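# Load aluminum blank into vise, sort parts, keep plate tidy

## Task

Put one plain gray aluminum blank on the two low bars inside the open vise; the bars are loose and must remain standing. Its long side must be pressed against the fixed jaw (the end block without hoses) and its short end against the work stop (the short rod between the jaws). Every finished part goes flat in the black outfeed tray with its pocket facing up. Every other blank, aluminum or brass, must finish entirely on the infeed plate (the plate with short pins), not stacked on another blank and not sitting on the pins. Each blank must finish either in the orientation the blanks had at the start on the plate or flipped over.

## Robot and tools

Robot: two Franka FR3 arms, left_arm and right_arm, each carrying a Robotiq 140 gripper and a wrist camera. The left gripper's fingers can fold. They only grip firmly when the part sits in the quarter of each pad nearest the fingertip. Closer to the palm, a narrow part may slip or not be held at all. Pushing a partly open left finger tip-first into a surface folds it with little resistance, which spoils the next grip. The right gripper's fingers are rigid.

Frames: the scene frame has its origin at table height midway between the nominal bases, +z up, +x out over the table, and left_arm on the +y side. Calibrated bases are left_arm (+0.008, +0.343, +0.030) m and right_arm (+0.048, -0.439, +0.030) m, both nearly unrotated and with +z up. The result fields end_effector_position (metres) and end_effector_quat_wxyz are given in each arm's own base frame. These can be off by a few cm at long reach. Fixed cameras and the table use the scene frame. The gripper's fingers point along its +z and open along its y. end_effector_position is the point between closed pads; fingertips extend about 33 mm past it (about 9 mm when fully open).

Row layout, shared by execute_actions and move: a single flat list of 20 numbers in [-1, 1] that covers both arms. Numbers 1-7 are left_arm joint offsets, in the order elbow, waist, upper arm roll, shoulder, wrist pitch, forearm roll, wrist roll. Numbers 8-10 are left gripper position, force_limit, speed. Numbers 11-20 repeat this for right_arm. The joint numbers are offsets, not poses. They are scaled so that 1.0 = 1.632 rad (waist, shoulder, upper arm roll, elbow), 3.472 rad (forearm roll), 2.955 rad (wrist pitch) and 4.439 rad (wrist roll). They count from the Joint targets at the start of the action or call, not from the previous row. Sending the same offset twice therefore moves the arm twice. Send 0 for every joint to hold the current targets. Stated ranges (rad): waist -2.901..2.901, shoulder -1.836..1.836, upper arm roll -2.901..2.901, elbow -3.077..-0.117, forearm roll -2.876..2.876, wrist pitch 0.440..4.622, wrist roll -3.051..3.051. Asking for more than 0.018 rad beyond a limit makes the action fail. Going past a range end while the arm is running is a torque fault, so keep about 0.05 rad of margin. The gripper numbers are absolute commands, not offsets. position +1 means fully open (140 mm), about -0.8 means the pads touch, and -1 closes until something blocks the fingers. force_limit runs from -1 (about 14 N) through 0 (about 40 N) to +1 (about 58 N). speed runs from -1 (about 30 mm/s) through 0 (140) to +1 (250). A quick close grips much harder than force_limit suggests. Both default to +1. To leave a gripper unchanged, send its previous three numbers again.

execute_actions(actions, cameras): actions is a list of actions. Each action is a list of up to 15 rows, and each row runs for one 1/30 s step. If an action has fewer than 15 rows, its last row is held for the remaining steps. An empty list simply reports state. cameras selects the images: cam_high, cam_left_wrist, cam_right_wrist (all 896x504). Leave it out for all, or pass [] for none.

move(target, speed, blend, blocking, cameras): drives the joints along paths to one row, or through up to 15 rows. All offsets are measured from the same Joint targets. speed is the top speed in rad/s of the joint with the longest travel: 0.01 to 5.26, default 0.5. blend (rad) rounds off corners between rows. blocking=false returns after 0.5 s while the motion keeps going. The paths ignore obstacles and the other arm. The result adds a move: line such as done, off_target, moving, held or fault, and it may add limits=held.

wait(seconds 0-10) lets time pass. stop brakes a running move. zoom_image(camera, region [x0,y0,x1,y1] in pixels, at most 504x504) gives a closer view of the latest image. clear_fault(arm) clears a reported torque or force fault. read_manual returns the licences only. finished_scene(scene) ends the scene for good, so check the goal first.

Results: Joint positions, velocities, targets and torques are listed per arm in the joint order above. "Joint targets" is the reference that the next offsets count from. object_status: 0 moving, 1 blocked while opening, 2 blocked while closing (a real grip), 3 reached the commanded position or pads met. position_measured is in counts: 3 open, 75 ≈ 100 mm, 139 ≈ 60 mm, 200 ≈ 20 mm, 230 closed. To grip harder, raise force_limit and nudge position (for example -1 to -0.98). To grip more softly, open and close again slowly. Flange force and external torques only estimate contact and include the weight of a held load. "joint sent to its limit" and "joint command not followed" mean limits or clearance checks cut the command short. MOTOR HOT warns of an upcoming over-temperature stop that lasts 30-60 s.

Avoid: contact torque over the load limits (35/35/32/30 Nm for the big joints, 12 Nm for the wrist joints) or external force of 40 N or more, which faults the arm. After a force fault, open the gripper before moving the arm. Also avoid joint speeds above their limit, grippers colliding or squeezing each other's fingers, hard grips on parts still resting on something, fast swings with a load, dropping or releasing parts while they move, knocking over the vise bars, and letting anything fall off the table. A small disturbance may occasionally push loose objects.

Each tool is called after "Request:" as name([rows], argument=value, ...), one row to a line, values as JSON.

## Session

Request:
execute_actions(actions=[])

Request:
zoom_image(camera="cam_high", region=[330, 180, 590, 340])

Scene clock: 0.00 s.
left_arm: end_effector_position=(+0.2746, -0.1132, +0.3643) position_measured=3 object_status=3 end_effector_quat_wxyz=(+0.076, +0.784, -0.513, -0.341) | right_arm: end_effector_position=(+0.4580, +0.4983, +0.1243) position_measured=3 object_status=3 end_effector_quat_wxyz=(-0.143, +0.984, -0.098, +0.047)
Joint names: [elbow, waist, upper arm roll, shoulder, wrist pitch, forearm roll, wrist roll]
Joint positions: left_arm=[-1.879 -0.387 0.01 -0.113 1.052 -0.013 -0.793] | right_arm=[-2.044 0.792 0.011 0.291 2.612 0.198 -0.727]
Joint velocities: within noise
Joint torques (N m): no reading
External joint torques (N m): no reading
Flange force (N): no reading
Joint targets: left_arm=[-1.879 -0.387 0.010 -0.113 1.052 -0.013 -0.793] | right_arm=[-2.044 0.792 0.011 0.291 2.612 0.198 -0.727]
Tool commands: left_gripper/position=+1.0 left_gripper/force_limit=+1.0 left_gripper/speed=+1.0 right_gripper/position=+1.0 right_gripper/force_limit=+1.0 right_gripper/speed=+1.0
camera_calibration:
cam_left_wrist: T_world_to_cam=[[-0.751797, -0.462321, 0.470171, -0.0102289], [-0.0192211, 0.728096, 0.685205, -0.153851], [-0.659115, 0.506098, -0.556267, 0.583852], [0, 0, 0, 1]] pos_world=[0.374178, -0.188197, 0.435007]
cam_right_wrist: T_world_to_cam=[[-0.162411, -0.941069, -0.296668, 0.589702], [-0.960744, 0.0822802, 0.264956, 0.370162], [-0.224932, 0.328054, -0.917489, 0.189139], [0, 0, 0, 1]] pos_world=[0.493949, 0.462445, 0.250402]

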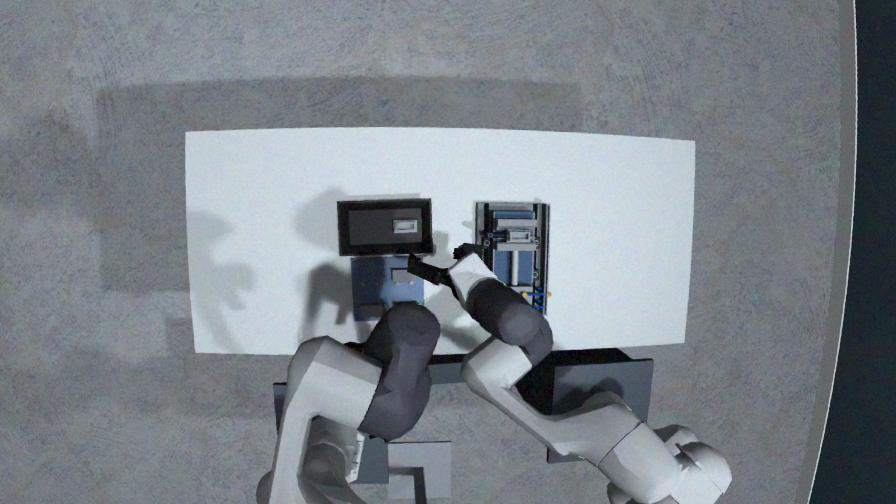

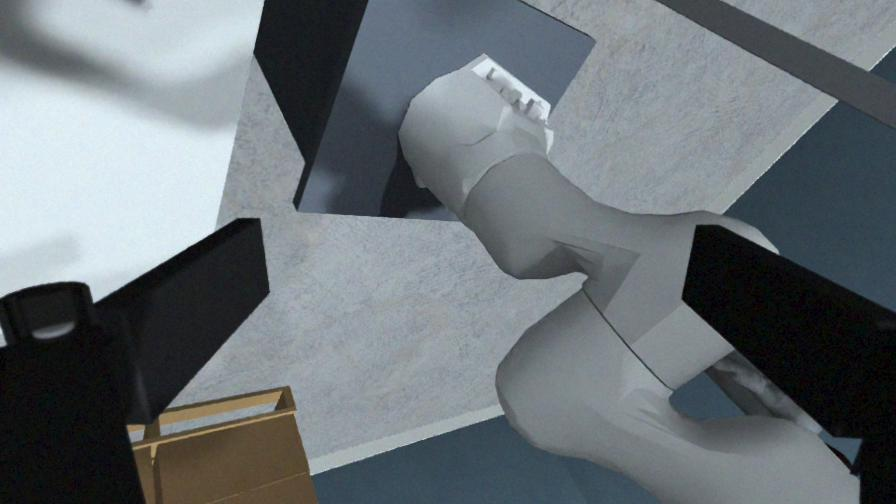

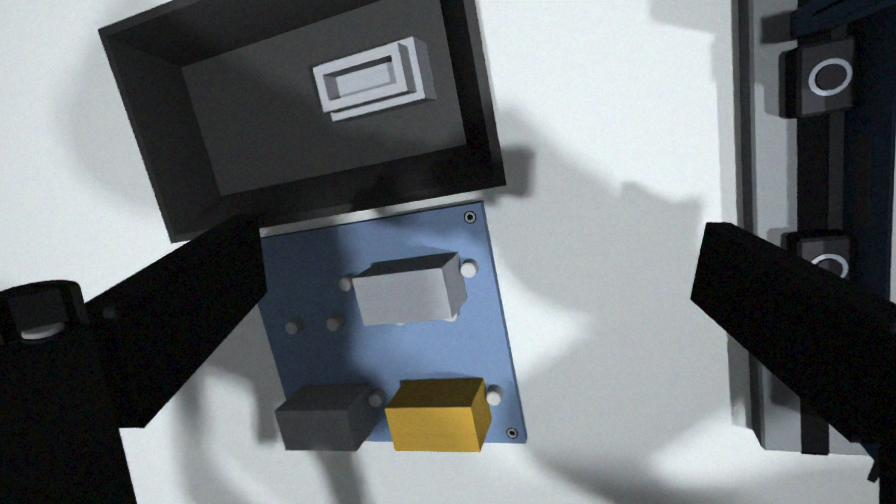

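Scaled by 1.938 from the camera's 896x504 image, which has a finer 1280x720 frame.

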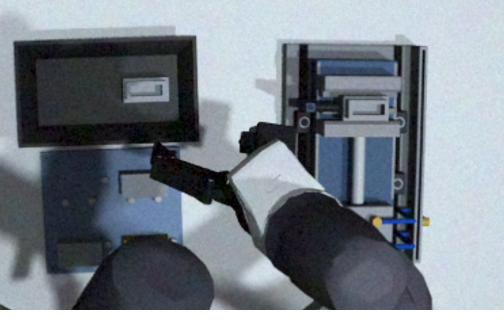

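Request:
move([
  [0,0,0,0,0,0,0,-0.08,-1,0,0.2050,0,-0.0067,-0.1050,-0.2649,-0.0570,-0.1741,-0.08,-1,0],
  [0,0,0,0,0,0,0,-0.08,-1,0,-0.1958,-0.4853,-0.0067,-0.4855,-0.2537,-0.0570,-0.3769,-0.08,-1,0],
  [0.5218,-0.1814,-0.0061,0.5210,0.2412,0.0037,0.0176,-0.08,-1,0,-0.1958,-0.4853,-0.0067,-0.4855,-0.2537,-0.0570,-0.3769,-0.08,-1,0],
], speed=[0.9, 0.9, 0.6], blend=[0.1, 0, 0], cameras=["cam_high", "cam_left_wrist"])

Request:
zoom_image(camera="cam_left_wrist", region=[340, 60, 560, 280])

Scene clock: 54.00 s.
left_arm: end_effector_position=(+0.5819, -0.4773, +0.1982) position_measured=139 object_status=3 end_effector_quat_wxyz=(+0.003, +0.719, -0.695, -0.003) | right_arm: end_effector_position=(+0.3990, +0.0003, +0.2994) position_measured=139 object_status=3 end_effector_quat_wxyz=(-0.002, +0.916, +0.401, -0.002)
Joint names: [elbow, waist, upper arm roll, shoulder, wrist pitch, forearm roll, wrist roll]
Joint positions: left_arm=[-1.029 -0.684 -0.001 0.738 1.762 -0.004 -0.719] | right_arm=[-2.362 0.001 -0.002 -0.5 1.858 0.002 -2.397]
Joint velocities: left_arm=[0 0 0 0 0.004 0.001 0.003] | right_arm=[within noise]
Joint torques (N m): left_arm=[25.13 0.35 1.08 -53.63 2.99 1.16 0.09] | right_arm=[26.07 -0.79 0.4 -15.39 2.75 0.81 -0.25]
External joint torques (N m): left_arm=[0.42 0.51 0.58 0.12 0.38 0.41 0.09] | right_arm=[1.24 -0.8 0.9 -0.21 0.19 -0.1 -0.25]
Flange force (N): left_arm=[0.0 0.0 0.0] | right_arm=[1.9 1.8 -2.5]
Joint targets: left_arm=[-1.028 -0.683 0.000 0.737 1.765 0.000 -0.715] | right_arm=[-2.364 0.000 0.000 -0.501 1.862 0.001 -2.401]
move: done; blend cut to 0 rad at target 1
camera_calibration:
cam_left_wrist: T_world_to_cam=[[-0.999379, -0.0342393, 0.00828691, 0.570584], [-0.0294175, 0.940542, 0.338401, 0.407053], [-0.0193808, 0.337947, -0.940966, 0.502049], [0, 0, 0, 1]] pos_world=[0.591935, -0.53298, 0.329935]
Images, in order (width x height): cam_high 896x504, cam_left_wrist 896x504.

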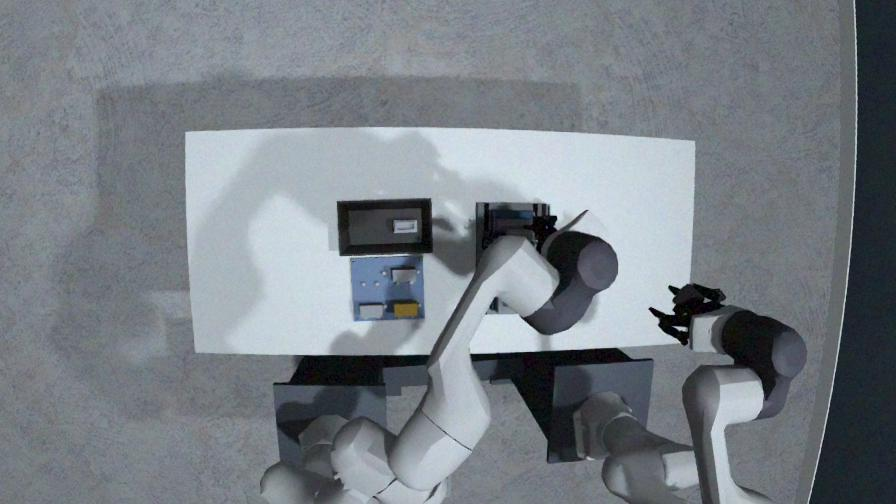

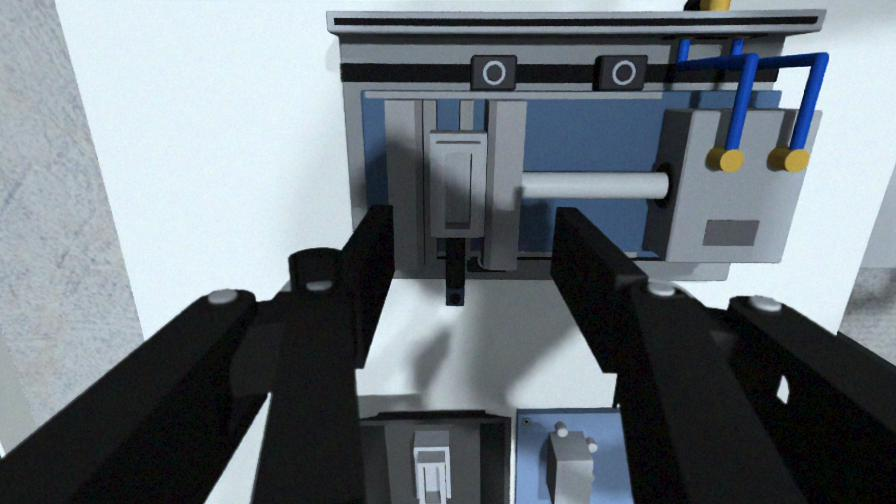

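Scaled by 2.291 from the camera's 896x504 image, which has a finer 1280x720 frame.

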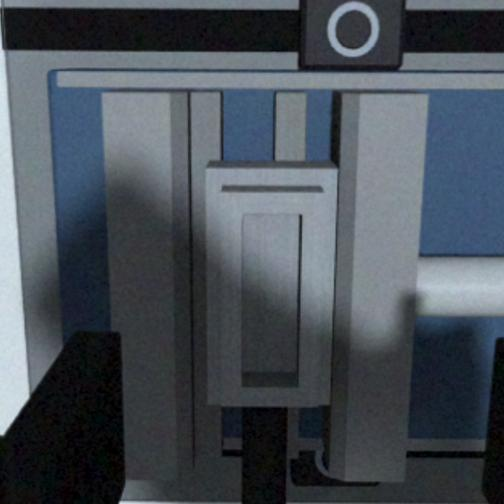

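Request:
move(target=[-0.0708,0.0051,0,0.0213,0.0509,0,0.0019,-0.08,-1,0,0,0,0,0,0,0,0,-0.08,-1,0], speed=0.25, cameras=["cam_left_wrist"])

Request:
zoom_image(camera="cam_left_wrist", region=[370, 80, 580, 290])

Scene clock: 83.80 s.
left_arm: end_effector_position=(+0.5882, -0.4746, +0.1303) position_measured=139 object_status=3 end_effector_quat_wxyz=(+0.002, +0.719, -0.695, -0.002) | right_arm: end_effector_position=(+0.3990, +0.0003, +0.2994) position_measured=139 object_status=3 end_effector_quat_wxyz=(-0.002, +0.916, +0.401, -0.001)
Joint names: [elbow, waist, upper arm roll, shoulder, wrist pitch, forearm roll, wrist roll]
Joint positions: left_arm=[-1.143 -0.676 -0.001 0.773 1.912 -0.004 -0.71] | right_arm=[-2.363 0.001 -0.002 -0.5 1.858 0.002 -2.397]
Joint velocities: left_arm=[-0.002 -0.001 -0.001 0 0.004 0 0.002] | right_arm=[within noise]
Joint torques (N m): left_arm=[24.7 0.61 1.08 -54.35 3 1.07 0.08] | right_arm=[26.15 -0.76 0.32 -15.36 2.71 0.79 -0.24]
External joint torques (N m): left_arm=[0.11 0.83 0.59 -0.13 0.41 0.34 0.08] | right_arm=[1.21 -0.68 0.91 -0.05 0.13 -0.11 -0.24]
Flange force (N): left_arm=[-1.6 0.1 0.6] | right_arm=[2.2 2.1 -2.5]
Joint targets: left_arm=[-1.143 -0.675 0.000 0.772 1.916 0.000 -0.706] | right_arm=[-2.364 0.000 0.000 -0.501 1.862 0.001 -2.401]
move: done
camera_calibration:
cam_left_wrist: T_world_to_cam=[[-0.999419, -0.0333804, 0.0068127, 0.578206], [-0.0291212, 0.940814, 0.33767, 0.427736], [-0.0176811, 0.337275, -0.94124, 0.436028], [0, 0, 0, 1]] pos_world=[0.598036, -0.530181, 0.262035]
Images, in order (width x height): cam_left_wrist 896x504.

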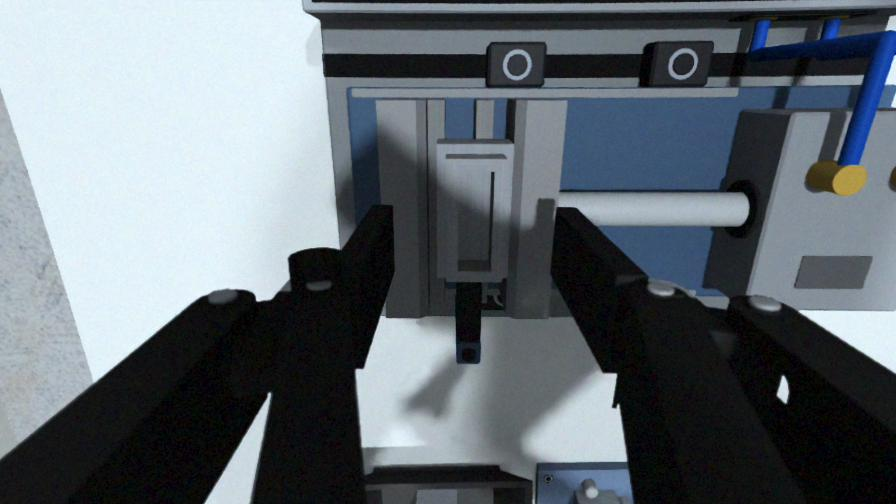

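Scaled by 2.400 from the camera's 896x504 image, which has a finer 1280x720 frame.

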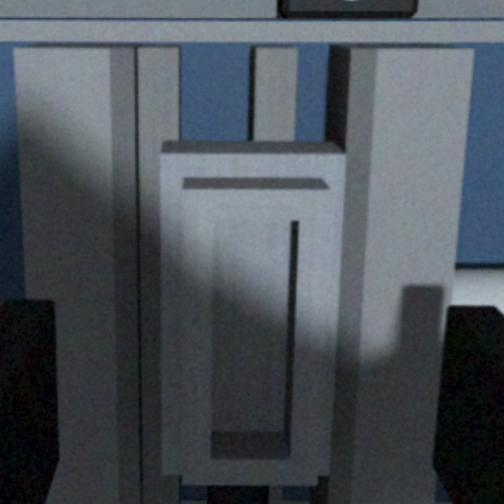

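Request:
move([
  [-0.01085,-0.0014,0,0.01229,0.01272,0,-0.00055,-0.08,-1,0,0,0,0,0,0,0,0,-0.08,-1,0],
  [-0.01085,-0.0014,0,0.01229,0.01272,0,-0.00055,-1,-1,-1,0,0,0,0,0,0,0,-0.08,-1,0],
], speed=0.1, cameras=["cam_left_wrist"])

Request:
zoom_image(camera="cam_left_wrist", region=[380, 100, 570, 330])

Scene clock: 97.70 s.
left_arm: end_effector_position=(+0.5896, -0.4756, +0.1115) position_measured=195 object_status=0 end_effector_quat_wxyz=(+0.002, +0.719, -0.695, +0.000) | right_arm: end_effector_position=(+0.3990, +0.0003, +0.2993) position_measured=139 object_status=3 end_effector_quat_wxyz=(-0.002, +0.916, +0.401, -0.001)
Joint names: [elbow, waist, upper arm roll, shoulder, wrist pitch, forearm roll, wrist roll]
Joint positions: left_arm=[-1.161 -0.676 -0.001 0.791 1.951 -0.004 -0.71] | right_arm=[-2.363 0.001 -0.002 -0.5 1.859 0.002 -2.398]
Joint velocities: within noise
Joint torques (N m): left_arm=[24.19 0.33 1.05 -53.14 3.12 1.04 0.02] | right_arm=[26.35 -0.74 0.3 -15.31 2.71 0.79 -0.21]
External joint torques (N m): left_arm=[-0.31 0.72 0.66 1.3 0.52 0.33 0.02] | right_arm=[1.45 -0.72 0.82 0.01 0.13 -0.11 -0.21]
Flange force (N): left_arm=[0.4 -2.0 2.4] | right_arm=[2.7 2.7 -3.1]
Joint targets: left_arm=[-1.161 -0.677 0.000 0.792 1.953 0.000 -0.709] | right_arm=[-2.364 0.000 0.000 -0.501 1.862 0.001 -2.401]
move: done
camera_calibration:
cam_left_wrist: T_world_to_cam=[[-0.999444, -0.0329865, 0.00487775, 0.580005], [-0.029428, 0.941336, 0.336184, 0.435657], [-0.0156812, 0.335854, -0.941784, 0.416896], [0, 0, 0, 1]] pos_world=[0.59904, -0.530984, 0.243335]
Images, in order (width x height): cam_left_wrist 896x504.

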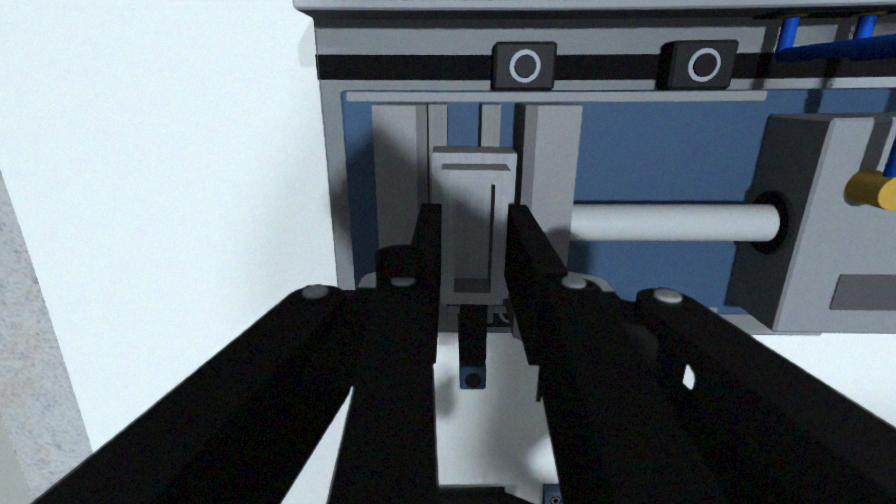

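Scaled by 2.191 from the camera's 896x504 image, which has a finer 1280x720 frame.

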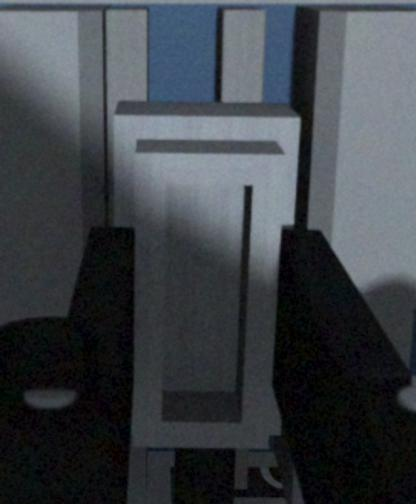

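Request:
move(target=[0.04626,0,0,-0.01769,-0.03533,0,0,-1,-1,-1,0,0,0,0,0,0,0,-0.08,-1,0], speed=0.06, cameras=["cam_left_wrist"])

Scene clock: 103.20 s.
left_arm: end_effector_position=(+0.5895, -0.4755, +0.1564) position_measured=195 object_status=2 end_effector_quat_wxyz=(+0.002, +0.719, -0.695, -0.001) | right_arm: end_effector_position=(+0.3990, +0.0003, +0.2993) position_measured=139 object_status=3 end_effector_quat_wxyz=(-0.002, +0.916, +0.401, -0.001)
Joint names: [elbow, waist, upper arm roll, shoulder, wrist pitch, forearm roll, wrist roll]
Joint positions: left_arm=[-1.088 -0.676 -0.001 0.766 1.851 -0.004 -0.71] | right_arm=[-2.363 0.001 -0.002 -0.5 1.859 0.002 -2.398]
Joint velocities: left_arm=[0 -0.001 0.001 -0.001 -0.003 0.001 -0.002] | right_arm=[within noise]
Joint torques (N m): left_arm=[25.91 0.33 1.06 -55.31 2.7 1.05 0.04] | right_arm=[26.25 -0.74 0.27 -15.28 2.69 0.78 -0.26]
External joint torques (N m): left_arm=[1.04 0.67 0.64 -0.78 0.08 0.32 0.04] | right_arm=[1.39 -0.67 0.87 -0.08 0.12 -0.12 -0.26]
Flange force (N): left_arm=[2.6 -4.4 -2.1] | right_arm=[2.4 2.4 -3.0]
Joint targets: left_arm=[-1.086 -0.677 0.000 0.763 1.849 0.000 -0.709] | right_arm=[-2.364 0.000 0.000 -0.501 1.862 0.001 -2.401]
move: done
camera_calibration:
cam_left_wrist: T_world_to_cam=[[-0.999451, -0.0325474, 0.00627315, 0.579713], [-0.028527, 0.94099, 0.337229, 0.419666], [-0.0168789, 0.336865, -0.941402, 0.460266], [0, 0, 0, 1]] pos_world=[0.599135, -0.531081, 0.288135]
Images, in order (width x height): cam_left_wrist 896x504.

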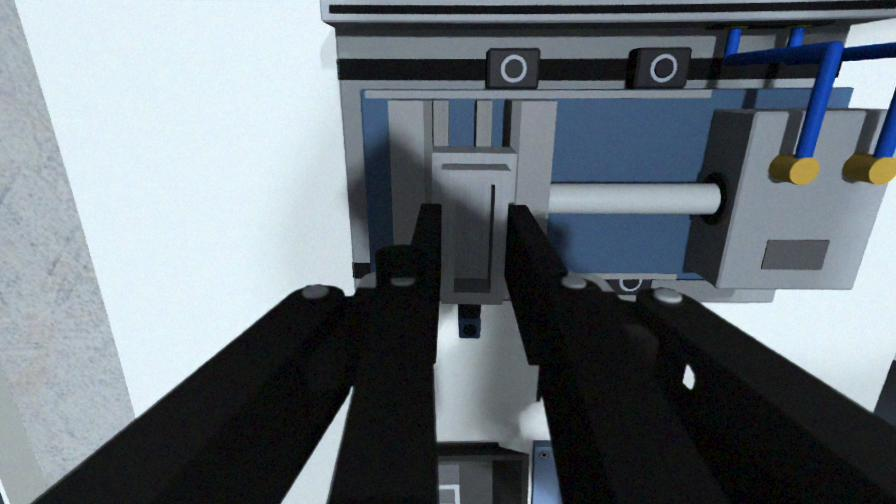

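Request:
move(target=[-0.5467,0.3261,0,-0.3130,0.1291,0,0.1206,-1,-1,-1,0,0,0,0,0,0,0,-0.08,-1,0], speed=0.5, cameras=["cam_high", "cam_left_wrist"])

Request:
zoom_image(camera="cam_left_wrist", region=[330, 60, 650, 330])

Scene clock: 120.90 s.
left_arm: end_effector_position=(+0.5928, -0.0864, +0.1274) position_measured=195 object_status=2 end_effector_quat_wxyz=(+0.003, +0.720, -0.694, -0.002) | right_arm: end_effector_position=(+0.3990, +0.0003, +0.2993) position_measured=139 object_status=3 end_effector_quat_wxyz=(-0.002, +0.916, +0.401, -0.001)
Joint names: [elbow, waist, upper arm roll, shoulder, wrist pitch, forearm roll, wrist roll]
Joint positions: left_arm=[-1.978 -0.145 0.001 0.256 2.227 -0.004 -0.178] | right_arm=[-2.363 0.001 -0.002 -0.5 1.859 0.002 -2.398]
Joint velocities: left_arm=[0.001 0 -0.002 0 0.001 0.001 0.007] | right_arm=[within noise]
Joint torques (N m): left_arm=[23.31 0.43 0.48 -40.61 3.02 0.87 0.1] | right_arm=[26.32 -0.73 0.29 -15.22 2.68 0.78 -0.23]
External joint torques (N m): left_arm=[0.35 0.54 0.34 -1.27 0.48 0.28 0.1] | right_arm=[1.47 -0.73 0.8 -0.05 0.11 -0.13 -0.23]
Flange force (N): left_arm=[-1.4 2.5 -0.9] | right_arm=[2.5 2.7 -3.2]
Joint targets: left_arm=[-1.978 -0.145 0.000 0.252 2.230 0.000 -0.173] | right_arm=[-2.364 0.000 0.000 -0.501 1.862 0.001 -2.401]
move: done
camera_calibration:
cam_left_wrist: T_world_to_cam=[[-0.999312, -0.0361883, 0.00816162, 0.595175], [-0.0313162, 0.940857, 0.337352, 0.0649526], [-0.0198871, 0.336865, -0.941343, 0.303723], [0, 0, 0, 1]] pos_world=[0.60284, -0.141886, 0.259138]
Images, in order (width x height): cam_high 896x504, cam_left_wrist 896x504.

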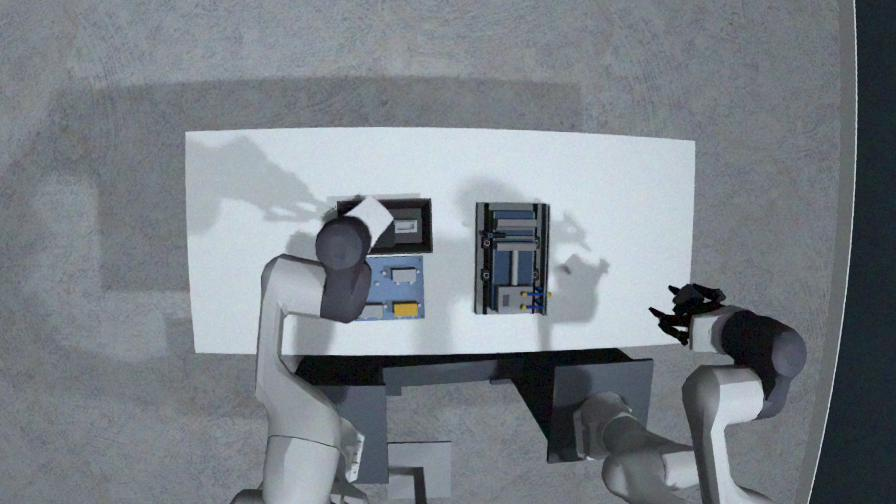

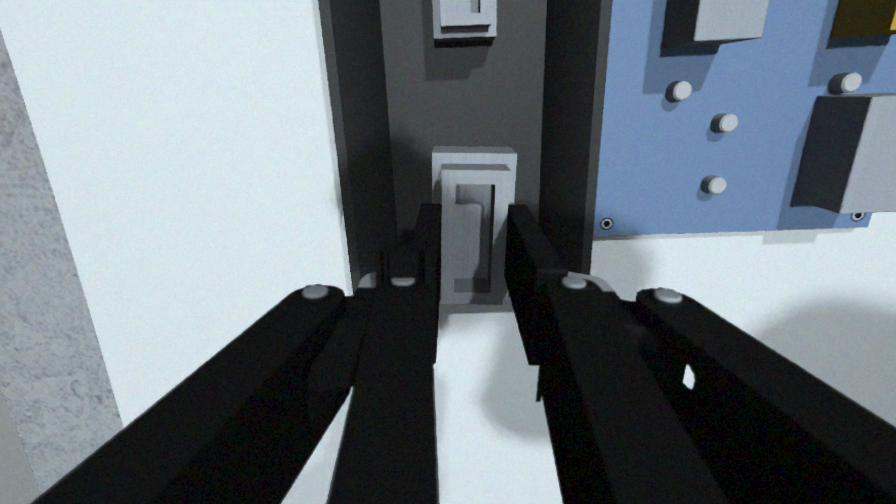

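Scaled by 1.575 from the camera's 896x504 image, which has a finer 1280x720 frame.

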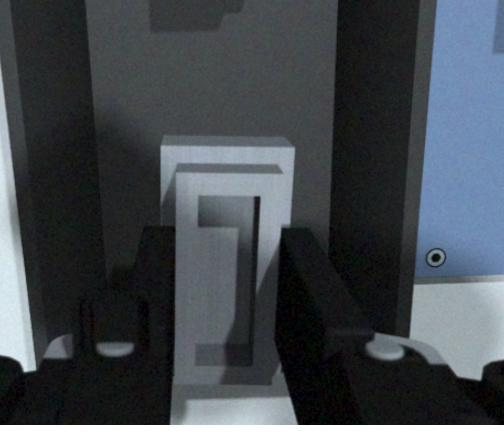

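Request:
move(target=[-0.0233,-0.0078,0,0.0811,0.0576,0,-0.0029,-1,-1,-1,0,0,0,0,0,0,0,-0.08,-1,0], speed=0.25, cameras=["cam_left_wrist"])

Request:
move(target=[-0.00025,0,0,0.00163,0.00104,0,0,-1,-1,-1,0,0,0,0,0,0,0,-0.08,-1,0], speed=0.1, cameras=[])

Request:
move(target=[-0.00025,0,0,0.00163,0.00104,0,0,-1,-1,-1,0,0,0,0,0,0,0,-0.08,-1,0], speed=0.1, cameras=[])

Scene clock: 135.87 s.
left_arm: end_effector_position=(+0.5936, -0.0930, +0.0472) position_measured=195 object_status=2 end_effector_quat_wxyz=(+0.003, +0.718, -0.696, -0.002) | right_arm: end_effector_position=(+0.3990, +0.0003, +0.2993) position_measured=139 object_status=3 end_effector_quat_wxyz=(-0.002, +0.916, +0.401, -0.001)
Joint names: [elbow, waist, upper arm roll, shoulder, wrist pitch, forearm roll, wrist roll]
Joint positions: left_arm=[-2.017 -0.156 0.001 0.386 2.396 -0.004 -0.182] | right_arm=[-2.363 0.001 -0.002 -0.5 1.859 0.002 -2.398]
Joint velocities: left_arm=[-0.001 0.001 0.001 0 0.004 -0.001 -0.001] | right_arm=[within noise]
Joint torques (N m): left_arm=[21.89 0.07 0.66 -42.3 2.97 0.78 -0.24] | right_arm=[26.35 -0.74 0.34 -15.24 2.69 0.79 -0.19]
External joint torques (N m): left_arm=[0.64 0.23 0.45 -0.69 0.42 0.28 -0.24] | right_arm=[1.43 -0.75 0.84 0.01 0.11 -0.11 -0.19]
Flange force (N): left_arm=[0.1 -0.2 -0.5] | right_arm=[2.7 2.6 -3.1]
Joint targets: left_arm=[-2.016 -0.157 0.000 0.384 2.401 0.000 -0.186] | right_arm=[-2.364 0.000 0.000 -0.501 1.862 0.001 -2.401]
move: done
camera_calibration:
cam_left_wrist: T_world_to_cam=[[-0.999534, -0.0295108, 0.00786465, 0.597148], [-0.0251208, 0.940872, 0.337829, 0.0945874], [-0.0173692, 0.337474, -0.941175, 0.229061], [0, 0, 0, 1]] pos_world=[0.603224, -0.148674, 0.178936]
Images, in order (width x height): cam_left_wrist 896x504.

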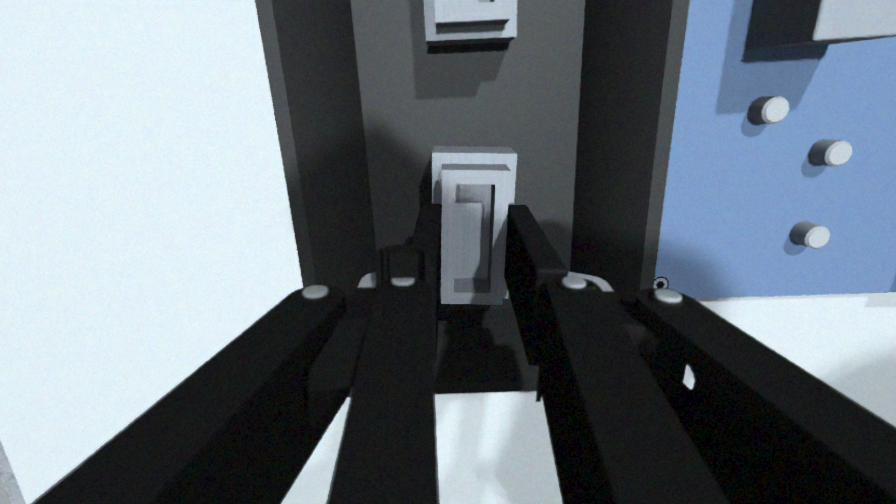

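Scene clock: 136.57 s.
left_arm: end_effector_position=(+0.5944, -0.0932, +0.0471) position_measured=195 object_status=2 end_effector_quat_wxyz=(+0.002, +0.718, -0.696, -0.001) | right_arm: end_effector_position=(+0.3990, +0.0003, +0.2993) position_measured=139 object_status=3 end_effector_quat_wxyz=(-0.002, +0.916, +0.401, -0.001)
Joint names: [elbow, waist, upper arm roll, shoulder, wrist pitch, forearm roll, wrist roll]
Joint positions: left_arm=[-2.017 -0.156 0.001 0.387 2.4 -0.004 -0.183] | right_arm=[-2.363 0.001 -0.002 -0.5 1.859 0.002 -2.398]
Joint velocities: within noise
Joint torques (N m): left_arm=[21.89 0.06 0.7 -41.83 3.06 0.77 -0.21] | right_arm=[26.37 -0.7 0.29 -15.25 2.67 0.78 -0.22]
External joint torques (N m): left_arm=[0.61 0.23 0.49 -0.2 0.49 0.27 -0.21] | right_arm=[1.44 -0.63 0.88 0.11 0.09 -0.12 -0.22]
Flange force (N): left_arm=[0.2 -1.2 0.5] | right_arm=[3.0 2.8 -3.1]
Joint targets: left_arm=[-2.016 -0.157 0.000 0.387 2.404 0.000 -0.186] | right_arm=[-2.364 0.000 0.000 -0.501 1.862 0.001 -2.401]
move: done
No camera images: "cameras" was empty.

Scene clock: 137.27 s.
left_arm: end_effector_position=(+0.5946, -0.0932, +0.0457) position_measured=195 object_status=2 end_effector_quat_wxyz=(+0.002, +0.718, -0.696, -0.001) | right_arm: end_effector_position=(+0.3990, +0.0003, +0.2993) position_measured=139 object_status=3 end_effector_quat_wxyz=(-0.002, +0.916, +0.401, -0.001)
Joint names: [elbow, waist, upper arm roll, shoulder, wrist pitch, forearm roll, wrist roll]
Joint positions: left_arm=[-2.017 -0.156 0.001 0.389 2.403 -0.004 -0.183] | right_arm=[-2.363 0.001 -0.002 -0.5 1.859 0.002 -2.398]
Joint velocities: within noise
Joint torques (N m): left_arm=[21.85 0.05 0.65 -41.9 2.99 0.78 -0.22] | right_arm=[26.34 -0.73 0.31 -15.3 2.69 0.8 -0.23]
External joint torques (N m): left_arm=[0.57 0.18 0.42 -0.09 0.42 0.28 -0.22] | right_arm=[1.26 -0.74 0.82 0.24 0.09 -0.1 -0.23]
Flange force (N): left_arm=[0.3 -1.4 0.5] | right_arm=[2.8 2.9 -2.7]
Joint targets: left_arm=[-2.017 -0.157 0.000 0.390 2.407 0.000 -0.186] | right_arm=[-2.364 0.000 0.000 -0.501 1.862 0.001 -2.401]
move: done
No camera images: "cameras" was empty.

Request:
move(target=[-0.00025,0,0,0.00163,0.00104,0,0,-1,-1,-1,0,0,0,0,0,0,0,-0.08,-1,0], speed=0.1, cameras=[])

Request:
move(target=[-0.00025,0,0,0.00163,0.00104,0,0,-1,-1,-1,0,0,0,0,0,0,0,-0.08,-1,0], speed=0.1, cameras=[])

Request:
move(target=[-0.00025,0,0,0.00163,0.00104,0,0,-1,-1,-1,0,0,0,0,0,0,0,-0.08,-1,0], speed=0.1, cameras=["cam_left_wrist"])

Scene clock: 141.27 s.
left_arm: end_effector_position=(+0.5948, -0.0932, +0.0443) position_measured=195 object_status=2 end_effector_quat_wxyz=(+0.002, +0.718, -0.696, -0.001) | right_arm: end_effector_position=(+0.3990, +0.0003, +0.2993) position_measured=139 object_status=3 end_effector_quat_wxyz=(-0.002, +0.916, +0.401, -0.001)
Joint names: [elbow, waist, upper arm roll, shoulder, wrist pitch, forearm roll, wrist roll]
Joint positions: left_arm=[-2.017 -0.156 0.001 0.392 2.406 -0.004 -0.183] | right_arm=[-2.363 0.001 -0.002 -0.5 1.859 0.002 -2.398]
Joint velocities: within noise
Joint torques (N m): left_arm=[21.6 0.08 0.69 -41.84 3.07 0.77 -0.2] | right_arm=[26.32 -0.77 0.29 -15.23 2.66 0.78 -0.23]
External joint torques (N m): left_arm=[0.38 0.1 0.36 -0.09 0.5 0.27 -0.2] | right_arm=[1.42 -0.77 0.79 0.03 0.09 -0.13 -0.23]
Flange force (N): left_arm=[0.2 -0.5 0.7] | right_arm=[2.6 2.8 -3.1]
Joint targets: left_arm=[-2.017 -0.157 0.000 0.392 2.410 0.000 -0.186] | right_arm=[-2.364 0.000 0.000 -0.501 1.862 0.001 -2.401]
move: done
No camera images: "cameras" was empty.

Scene clock: 141.97 s.
left_arm: end_effector_position=(+0.5951, -0.0933, +0.0437) position_measured=195 object_status=2 end_effector_quat_wxyz=(+0.001, +0.718, -0.696, +0.000) | right_arm: end_effector_position=(+0.3990, +0.0003, +0.2993) position_measured=139 object_status=3 end_effector_quat_wxyz=(-0.002, +0.916, +0.401, -0.001)
Joint names: [elbow, waist, upper arm roll, shoulder, wrist pitch, forearm roll, wrist roll]
Joint positions: left_arm=[-2.017 -0.156 0.001 0.393 2.408 -0.003 -0.183] | right_arm=[-2.363 0.001 -0.002 -0.5 1.859 0.002 -2.398]
Joint velocities: within noise
Joint torques (N m): left_arm=[21.35 0.13 0.65 -41.14 3.08 0.76 -0.22] | right_arm=[26.34 -0.75 0.37 -15.27 2.67 0.8 -0.18]
External joint torques (N m): left_arm=[0.22 0.15 0.31 0.53 0.53 0.26 -0.22] | right_arm=[1.43 -0.75 0.89 -0.01 0.09 -0.11 -0.18]
Flange force (N): left_arm=[0.4 -1.3 2.0] | right_arm=[2.7 2.5 -3.1]
Joint targets: left_arm=[-2.018 -0.157 0.000 0.395 2.413 0.000 -0.186] | right_arm=[-2.364 0.000 0.000 -0.501 1.862 0.001 -2.401]
move: done
No camera images: "cameras" was empty.

Scene clock: 142.67 s.
left_arm: end_effector_position=(+0.5954, -0.0933, +0.0436) position_measured=195 object_status=2 end_effector_quat_wxyz=(+0.001, +0.718, -0.696, +0.000) | right_arm: end_effector_position=(+0.3990, +0.0003, +0.2993) position_measured=139 object_status=3 end_effector_quat_wxyz=(-0.002, +0.916, +0.401, -0.001)
Joint names: [elbow, waist, upper arm roll, shoulder, wrist pitch, forearm roll, wrist roll]
Joint positions: left_arm=[-2.017 -0.156 0.001 0.394 2.41 -0.003 -0.183] | right_arm=[-2.363 0.001 -0.002 -0.5 1.859 0.002 -2.398]
Joint velocities: within noise
Joint torques (N m): left_arm=[21.08 0.12 0.69 -39.58 3.46 0.76 -0.19] | right_arm=[26.33 -0.71 0.28 -15.25 2.68 0.79 -0.18]
External joint torques (N m): left_arm=[0.03 0.31 0.5 1.96 0.92 0.26 -0.19] | right_arm=[1.41 -0.64 0.86 0.04 0.1 -0.12 -0.18]
Flange force (N): left_arm=[0.5 -3.6 5.4] | right_arm=[2.8 2.6 -3.0]
Joint targets: left_arm=[-2.018 -0.157 0.000 0.398 2.416 0.000 -0.186] | right_arm=[-2.364 0.000 0.000 -0.501 1.862 0.001 -2.401]
move: done
camera_calibration:
cam_left_wrist: T_world_to_cam=[[-0.999544, -0.0300692, 0.00259571, 0.599231], [-0.0274361, 0.941106, 0.336996, 0.0975735], [-0.012576, 0.336771, -0.941503, 0.222906], [0, 0, 0, 1]] pos_world=[0.604438, -0.148877, 0.175429]
Images, in order (width x height): cam_left_wrist 896x504.

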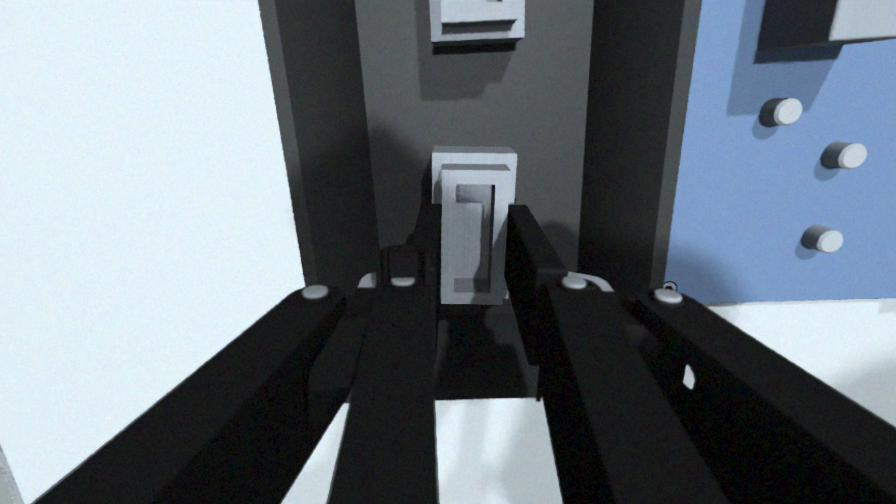

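Request:
move([
  [0.0004,0,0,-0.0027,-0.0017,0,0,-1,-1,-1,0,0,0,0,0,0,0,-0.08,-1,0],
  [0.0004,0,0,-0.0027,-0.0017,0,0,-0.261,-1,-1,0,0,0,0,0,0,0,-0.08,-1,0],
  [0.0361,0,0,-0.0931,-0.0714,0,0,-0.261,-1,-1,0,0,0,0,0,0,0,-0.08,-1,0],
  [-0.1679,0.3163,0,-0.4979,-0.1823,0,0,-0.261,-1,-1,0.5647,0.5848,0,0.6835,0.0656,-0.0003,0.0447,-0.08,-1,0],
], speed=[0.1, 0.1, 0.3, 0.7], cameras=["cam_high", "cam_right_wrist"])

Request:
zoom_image(camera="cam_right_wrist", region=[350, 50, 550, 270])

Request:
zoom_image(camera="cam_high", region=[330, 185, 560, 325])

Scene clock: 158.93 s.
left_arm: end_effector_position=(+0.4015, +0.1490, +0.2995) position_measured=162 object_status=3 end_effector_quat_wxyz=(+0.001, +0.871, -0.492, +0.002) | right_arm: end_effector_position=(+0.4110, +0.5829, +0.1169) position_measured=139 object_status=3 end_effector_quat_wxyz=(-0.001, +0.700, +0.714, -0.004)
Joint names: [elbow, waist, upper arm roll, shoulder, wrist pitch, forearm roll, wrist roll]
Joint positions: left_arm=[-2.291 0.357 0 -0.413 1.88 -0.003 -0.183] | right_arm=[-1.444 0.955 0.001 0.615 2.052 0.002 -2.207]
Joint velocities: left_arm=[within noise] | right_arm=[0.001 0.001 0.001 -0.001 0 0 0.006]
Joint torques (N m): left_arm=[24.62 0.9 0.53 -18.71 2.51 0.98 -0.21] | right_arm=[25.98 -0.25 1.39 -50.5 2.8 0.5 0.03]
External joint torques (N m): left_arm=[-0.08 0.84 0.82 -0.58 -0.06 0.27 -0.21] | right_arm=[1.58 -0.49 0.6 0.56 0.21 -0.32 0.03]
Flange force (N): left_arm=[-1.9 1.8 -0.1] | right_arm=[8.5 6.7 -0.6]
Joint targets: left_arm=[-2.292 0.359 0.000 -0.415 1.877 0.000 -0.186] | right_arm=[-1.442 0.954 0.000 0.615 2.056 0.000 -2.202]
move: done
camera_calibration:
cam_right_wrist: T_world_to_cam=[[0.99918, 0.0380591, -0.0138207, -0.421755], [0.0404886, -0.93557, 0.350813, 0.491743], [0.000421377, -0.351085, -0.936344, 0.449487], [0, 0, 0, 1]] pos_world=[0.401309, 0.63392, 0.242535]
Images, in order (width x height): cam_high 896x504, cam_right_wrist 896x504.

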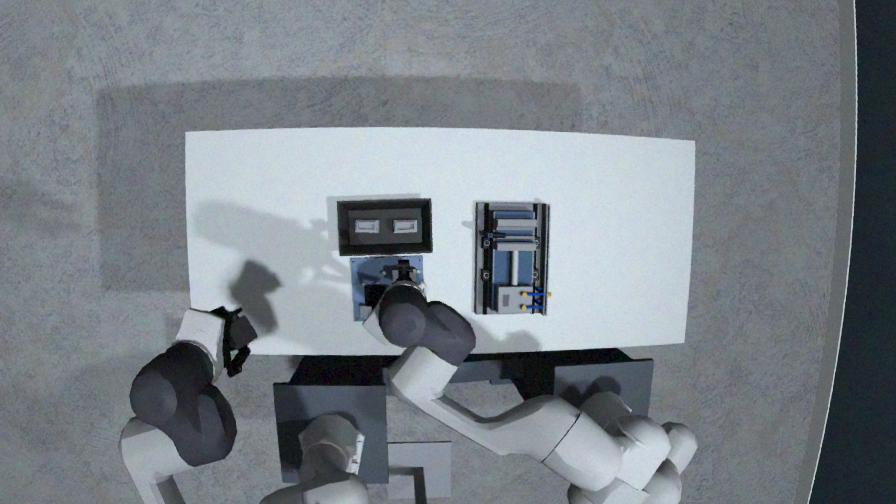

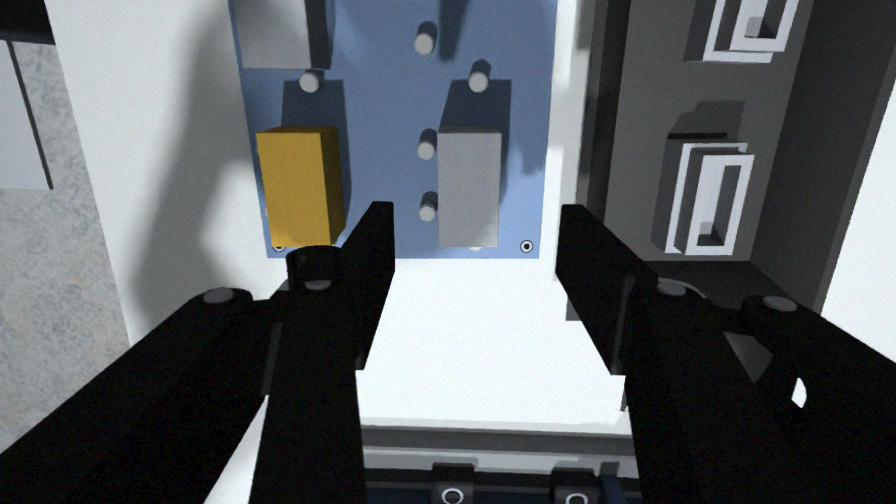

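Scaled by 2.291 from the camera's 896x504 image, which has a finer 1280x720 frame.

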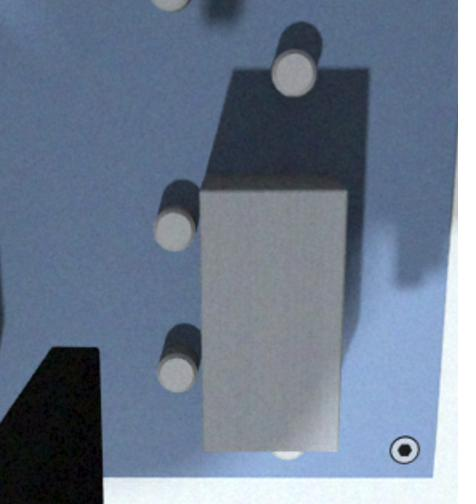

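Scaled by 2.191 from the camera's 896x504 image, which has a finer 1280x720 frame.

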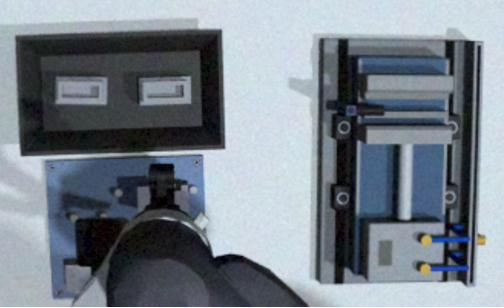

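Request:
move([
  [0,0,0,0,0,0,0,-0.261,-1,-1,-0.0261,0.0004,0,0.0226,0.0269,0,-0.0063,-0.08,-1,0],
  [0,0,0,0,0,0,0,-0.261,-1,-1,-0.0373,0.0004,0,0.0646,0.0563,0,-0.0063,-0.08,-1,0],
], speed=[0.2, 0.15], cameras=["cam_right_wrist"])

Request:
zoom_image(camera="cam_right_wrist", region=[370, 100, 580, 340])

Scene clock: 180.07 s.
left_arm: end_effector_position=(+0.4012, +0.1489, +0.2994) position_measured=162 object_status=3 end_effector_quat_wxyz=(+0.001, +0.871, -0.492, +0.002) | right_arm: end_effector_position=(+0.4103, +0.5818, +0.0294) position_measured=139 object_status=3 end_effector_quat_wxyz=(-0.001, +0.693, +0.721, -0.003)
Joint names: [elbow, waist, upper arm roll, shoulder, wrist pitch, forearm roll, wrist roll]
Joint positions: left_arm=[-2.291 0.357 0 -0.413 1.879 -0.003 -0.183] | right_arm=[-1.503 0.955 0.001 0.721 2.217 0.002 -2.227]
Joint velocities: left_arm=[within noise] | right_arm=[0 0 -0.002 -0.002 0.005 0 0]
Joint torques (N m): left_arm=[24.72 0.88 0.5 -18.63 2.55 0.97 -0.21] | right_arm=[24.72 -0.22 1.55 -51.52 2.81 0.45 -0.29]
External joint torques (N m): left_arm=[0 0.88 0.86 -0.39 -0.02 0.27 -0.21] | right_arm=[1.47 -0.52 0.63 0.7 0.22 -0.29 -0.29]
Flange force (N): left_arm=[-1.8 0.9 -0.2] | right_arm=[7.4 6.8 1.2]
Joint targets: left_arm=[-2.292 0.359 0.000 -0.415 1.877 0.000 -0.186] | right_arm=[-1.503 0.955 0.000 0.720 2.223 0.000 -2.230]
move: done
camera_calibration:
cam_right_wrist: T_world_to_cam=[[0.998301, 0.056862, -0.0127561, -0.432766], [0.0577308, -0.935137, 0.349551, 0.514119], [0.00794746, -0.349694, -0.93683, 0.363314], [0, 0, 0, 1]] pos_world=[0.399463, 0.632428, 0.155132]
Images, in order (width x height): cam_right_wrist 896x504.

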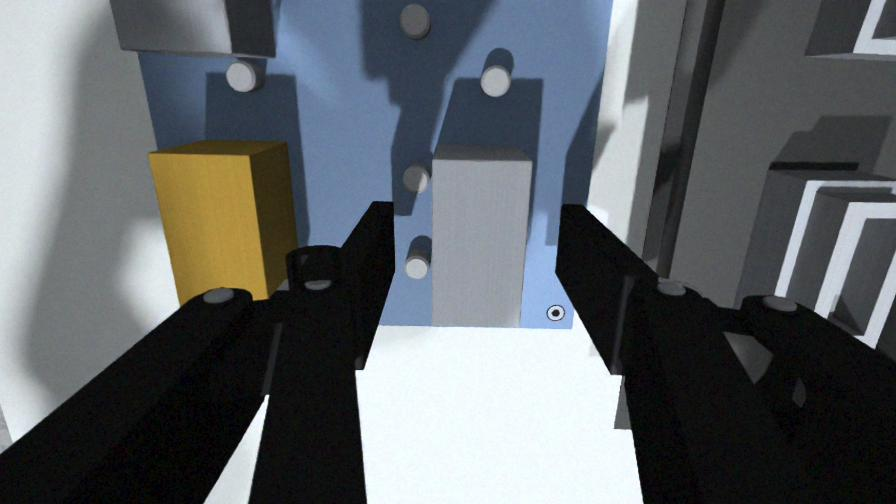

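Scaled by 2.100 from the camera's 896x504 image, which has a finer 1280x720 frame.

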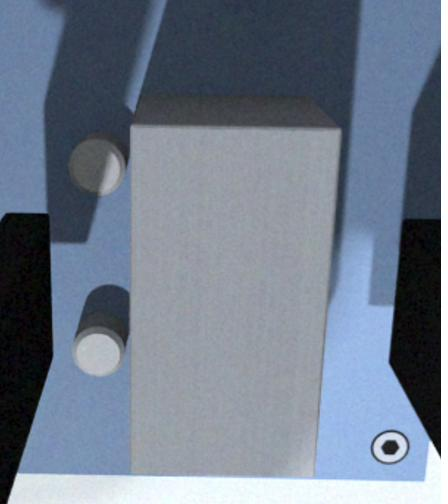

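Request:
move([
  [0,0,0,0,0,0,0,-0.261,-1,-1,0.0020,-0.0007,0,0.00114,-0.00048,0,-0.00026,-0.08,-1,0],
  [0,0,0,0,0,0,0,-0.261,-1,-1,0.0020,-0.0007,0,0.00114,-0.00048,0,-0.00026,-1,-1,-1],
  [0,0,0,0,0,0,0,-0.261,-1,-1,0.0516,-0.0007,0,-0.0863,-0.0761,0,-0.00026,-1,-1,-1],
], speed=[0.05, 0.1, 0.12], cameras=["cam_right_wrist"])

Scene clock: 193.70 s.
left_arm: end_effector_position=(+0.4011, +0.1489, +0.2993) position_measured=162 object_status=3 end_effector_quat_wxyz=(+0.001, +0.871, -0.492, +0.001) | right_arm: end_effector_position=(+0.4112, +0.5832, +0.1476) position_measured=183 object_status=2 end_effector_quat_wxyz=(-0.001, +0.692, +0.722, +0.000)
Joint names: [elbow, waist, upper arm roll, shoulder, wrist pitch, forearm roll, wrist roll]
Joint positions: left_arm=[-2.292 0.357 0 -0.413 1.879 -0.003 -0.183] | right_arm=[-1.421 0.955 0.001 0.581 2.002 0.002 -2.228]
Joint velocities: left_arm=[within noise] | right_arm=[0.001 0 0 0 -0.005 0 -0.002]
Joint torques (N m): left_arm=[24.84 0.86 0.56 -18.63 2.57 0.96 -0.16] | right_arm=[26.96 -0.57 1.37 -50.93 2.51 0.57 -0.18]
External joint torques (N m): left_arm=[0.22 0.87 0.93 -0.54 0.01 0.26 -0.16] | right_arm=[2.26 -0.71 0.66 -0.41 -0.11 -0.28 -0.18]
Flange force (N): left_arm=[-2.0 0.7 -0.6] | right_arm=[9.2 8.2 -3.4]
Joint targets: left_arm=[-2.292 0.359 0.000 -0.415 1.877 0.000 -0.186] | right_arm=[-1.419 0.954 0.000 0.579 1.998 0.000 -2.231]
move: done
camera_calibration:
cam_right_wrist: T_world_to_cam=[[0.998222, 0.0588522, -0.00949299, -0.43395], [0.0585023, -0.936528, 0.345677, 0.475148], [0.0114534, -0.345617, -0.938306, 0.470836], [0, 0, 0, 1]] pos_world=[0.399988, 0.633258, 0.273421]
Images, in order (width x height): cam_right_wrist 896x504.

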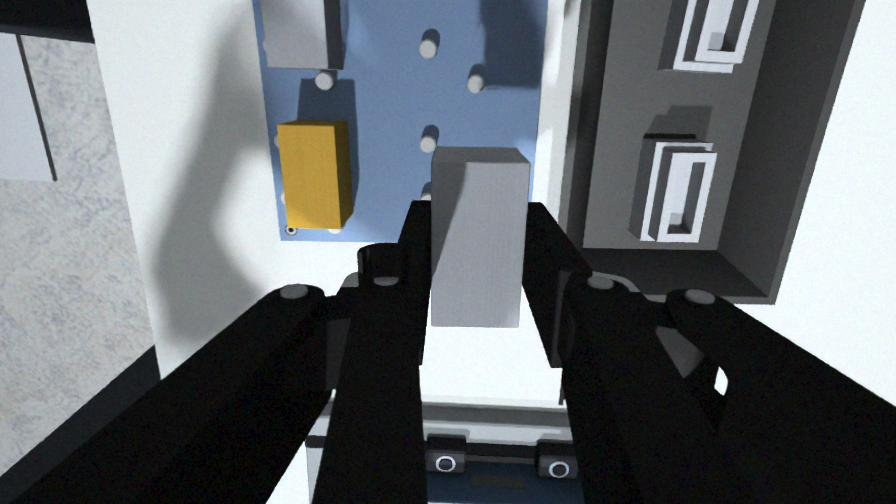

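Request:
move(target=[0,0,0,0,0,0,0,-0.261,-1,-1,-0.3197,-0.2685,0,-0.2080,0.0616,0,-0.0951,-1,-1,-1], speed=0.5, cameras=["cam_right_wrist"])

Request:
zoom_image(camera="cam_right_wrist", region=[360, 50, 620, 160])

Request:
zoom_image(camera="cam_right_wrist", region=[360, 130, 600, 350])

Scene clock: 208.77 s.
left_arm: end_effector_position=(+0.4011, +0.1489, +0.2993) position_measured=162 object_status=3 end_effector_quat_wxyz=(+0.001, +0.871, -0.492, +0.001) | right_arm: end_effector_position=(+0.5252, +0.2959, +0.1472) position_measured=183 object_status=2 end_effector_quat_wxyz=(-0.002, +0.700, +0.714, -0.004)
Joint names: [elbow, waist, upper arm roll, shoulder, wrist pitch, forearm roll, wrist roll]
Joint positions: left_arm=[-2.292 0.357 0 -0.413 1.879 -0.003 -0.183] | right_arm=[-1.94 0.515 -0.002 0.243 2.174 0.002 -2.648]
Joint velocities: left_arm=[within noise] | right_arm=[0 -0.001 0 -0.001 0 -0.001 -0.007]
Joint torques (N m): left_arm=[24.88 0.87 0.47 -18.54 2.58 0.98 -0.15] | right_arm=[25.45 -0.35 1.29 -40.74 2.86 0.56 -0.18]
External joint torques (N m): left_arm=[0.24 0.9 0.87 -0.46 0.03 0.27 -0.15] | right_arm=[1.87 -0.27 1.12 -0.99 0.32 -0.22 -0.18]
Flange force (N): left_arm=[-1.9 0.4 -0.6] | right_arm=[2.2 3.8 -2.5]
Joint targets: left_arm=[-2.292 0.359 0.000 -0.415 1.877 0.000 -0.186] | right_arm=[-1.941 0.515 0.000 0.240 2.180 0.000 -2.654]
move: done
camera_calibration:
cam_right_wrist: T_world_to_cam=[[0.999232, 0.0357964, -0.015932, -0.52356], [0.0391089, -0.93599, 0.349847, 0.208965], [-0.00238894, -0.350202, -0.936671, 0.378341], [0, 0, 0, 1]] pos_world=[0.515889, 0.346827, 0.272933]
Images, in order (width x height): cam_right_wrist 896x504.

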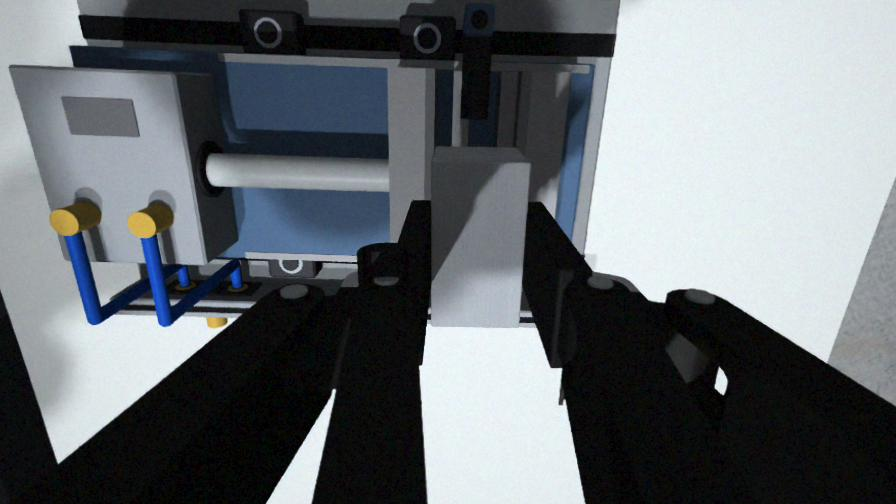

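Scaled by 1.938 from the camera's 896x504 image, which has a finer 1280x720 frame.

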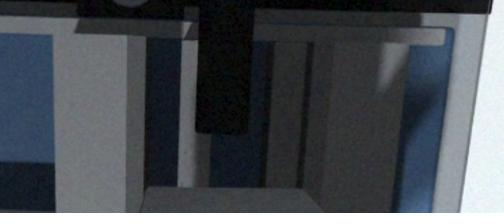

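Scaled by 2.100 from the camera's 896x504 image, which has a finer 1280x720 frame.

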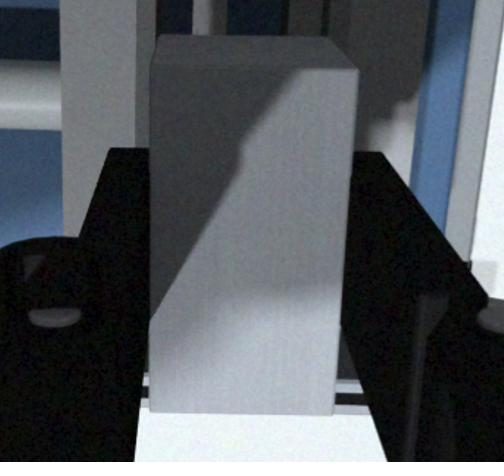

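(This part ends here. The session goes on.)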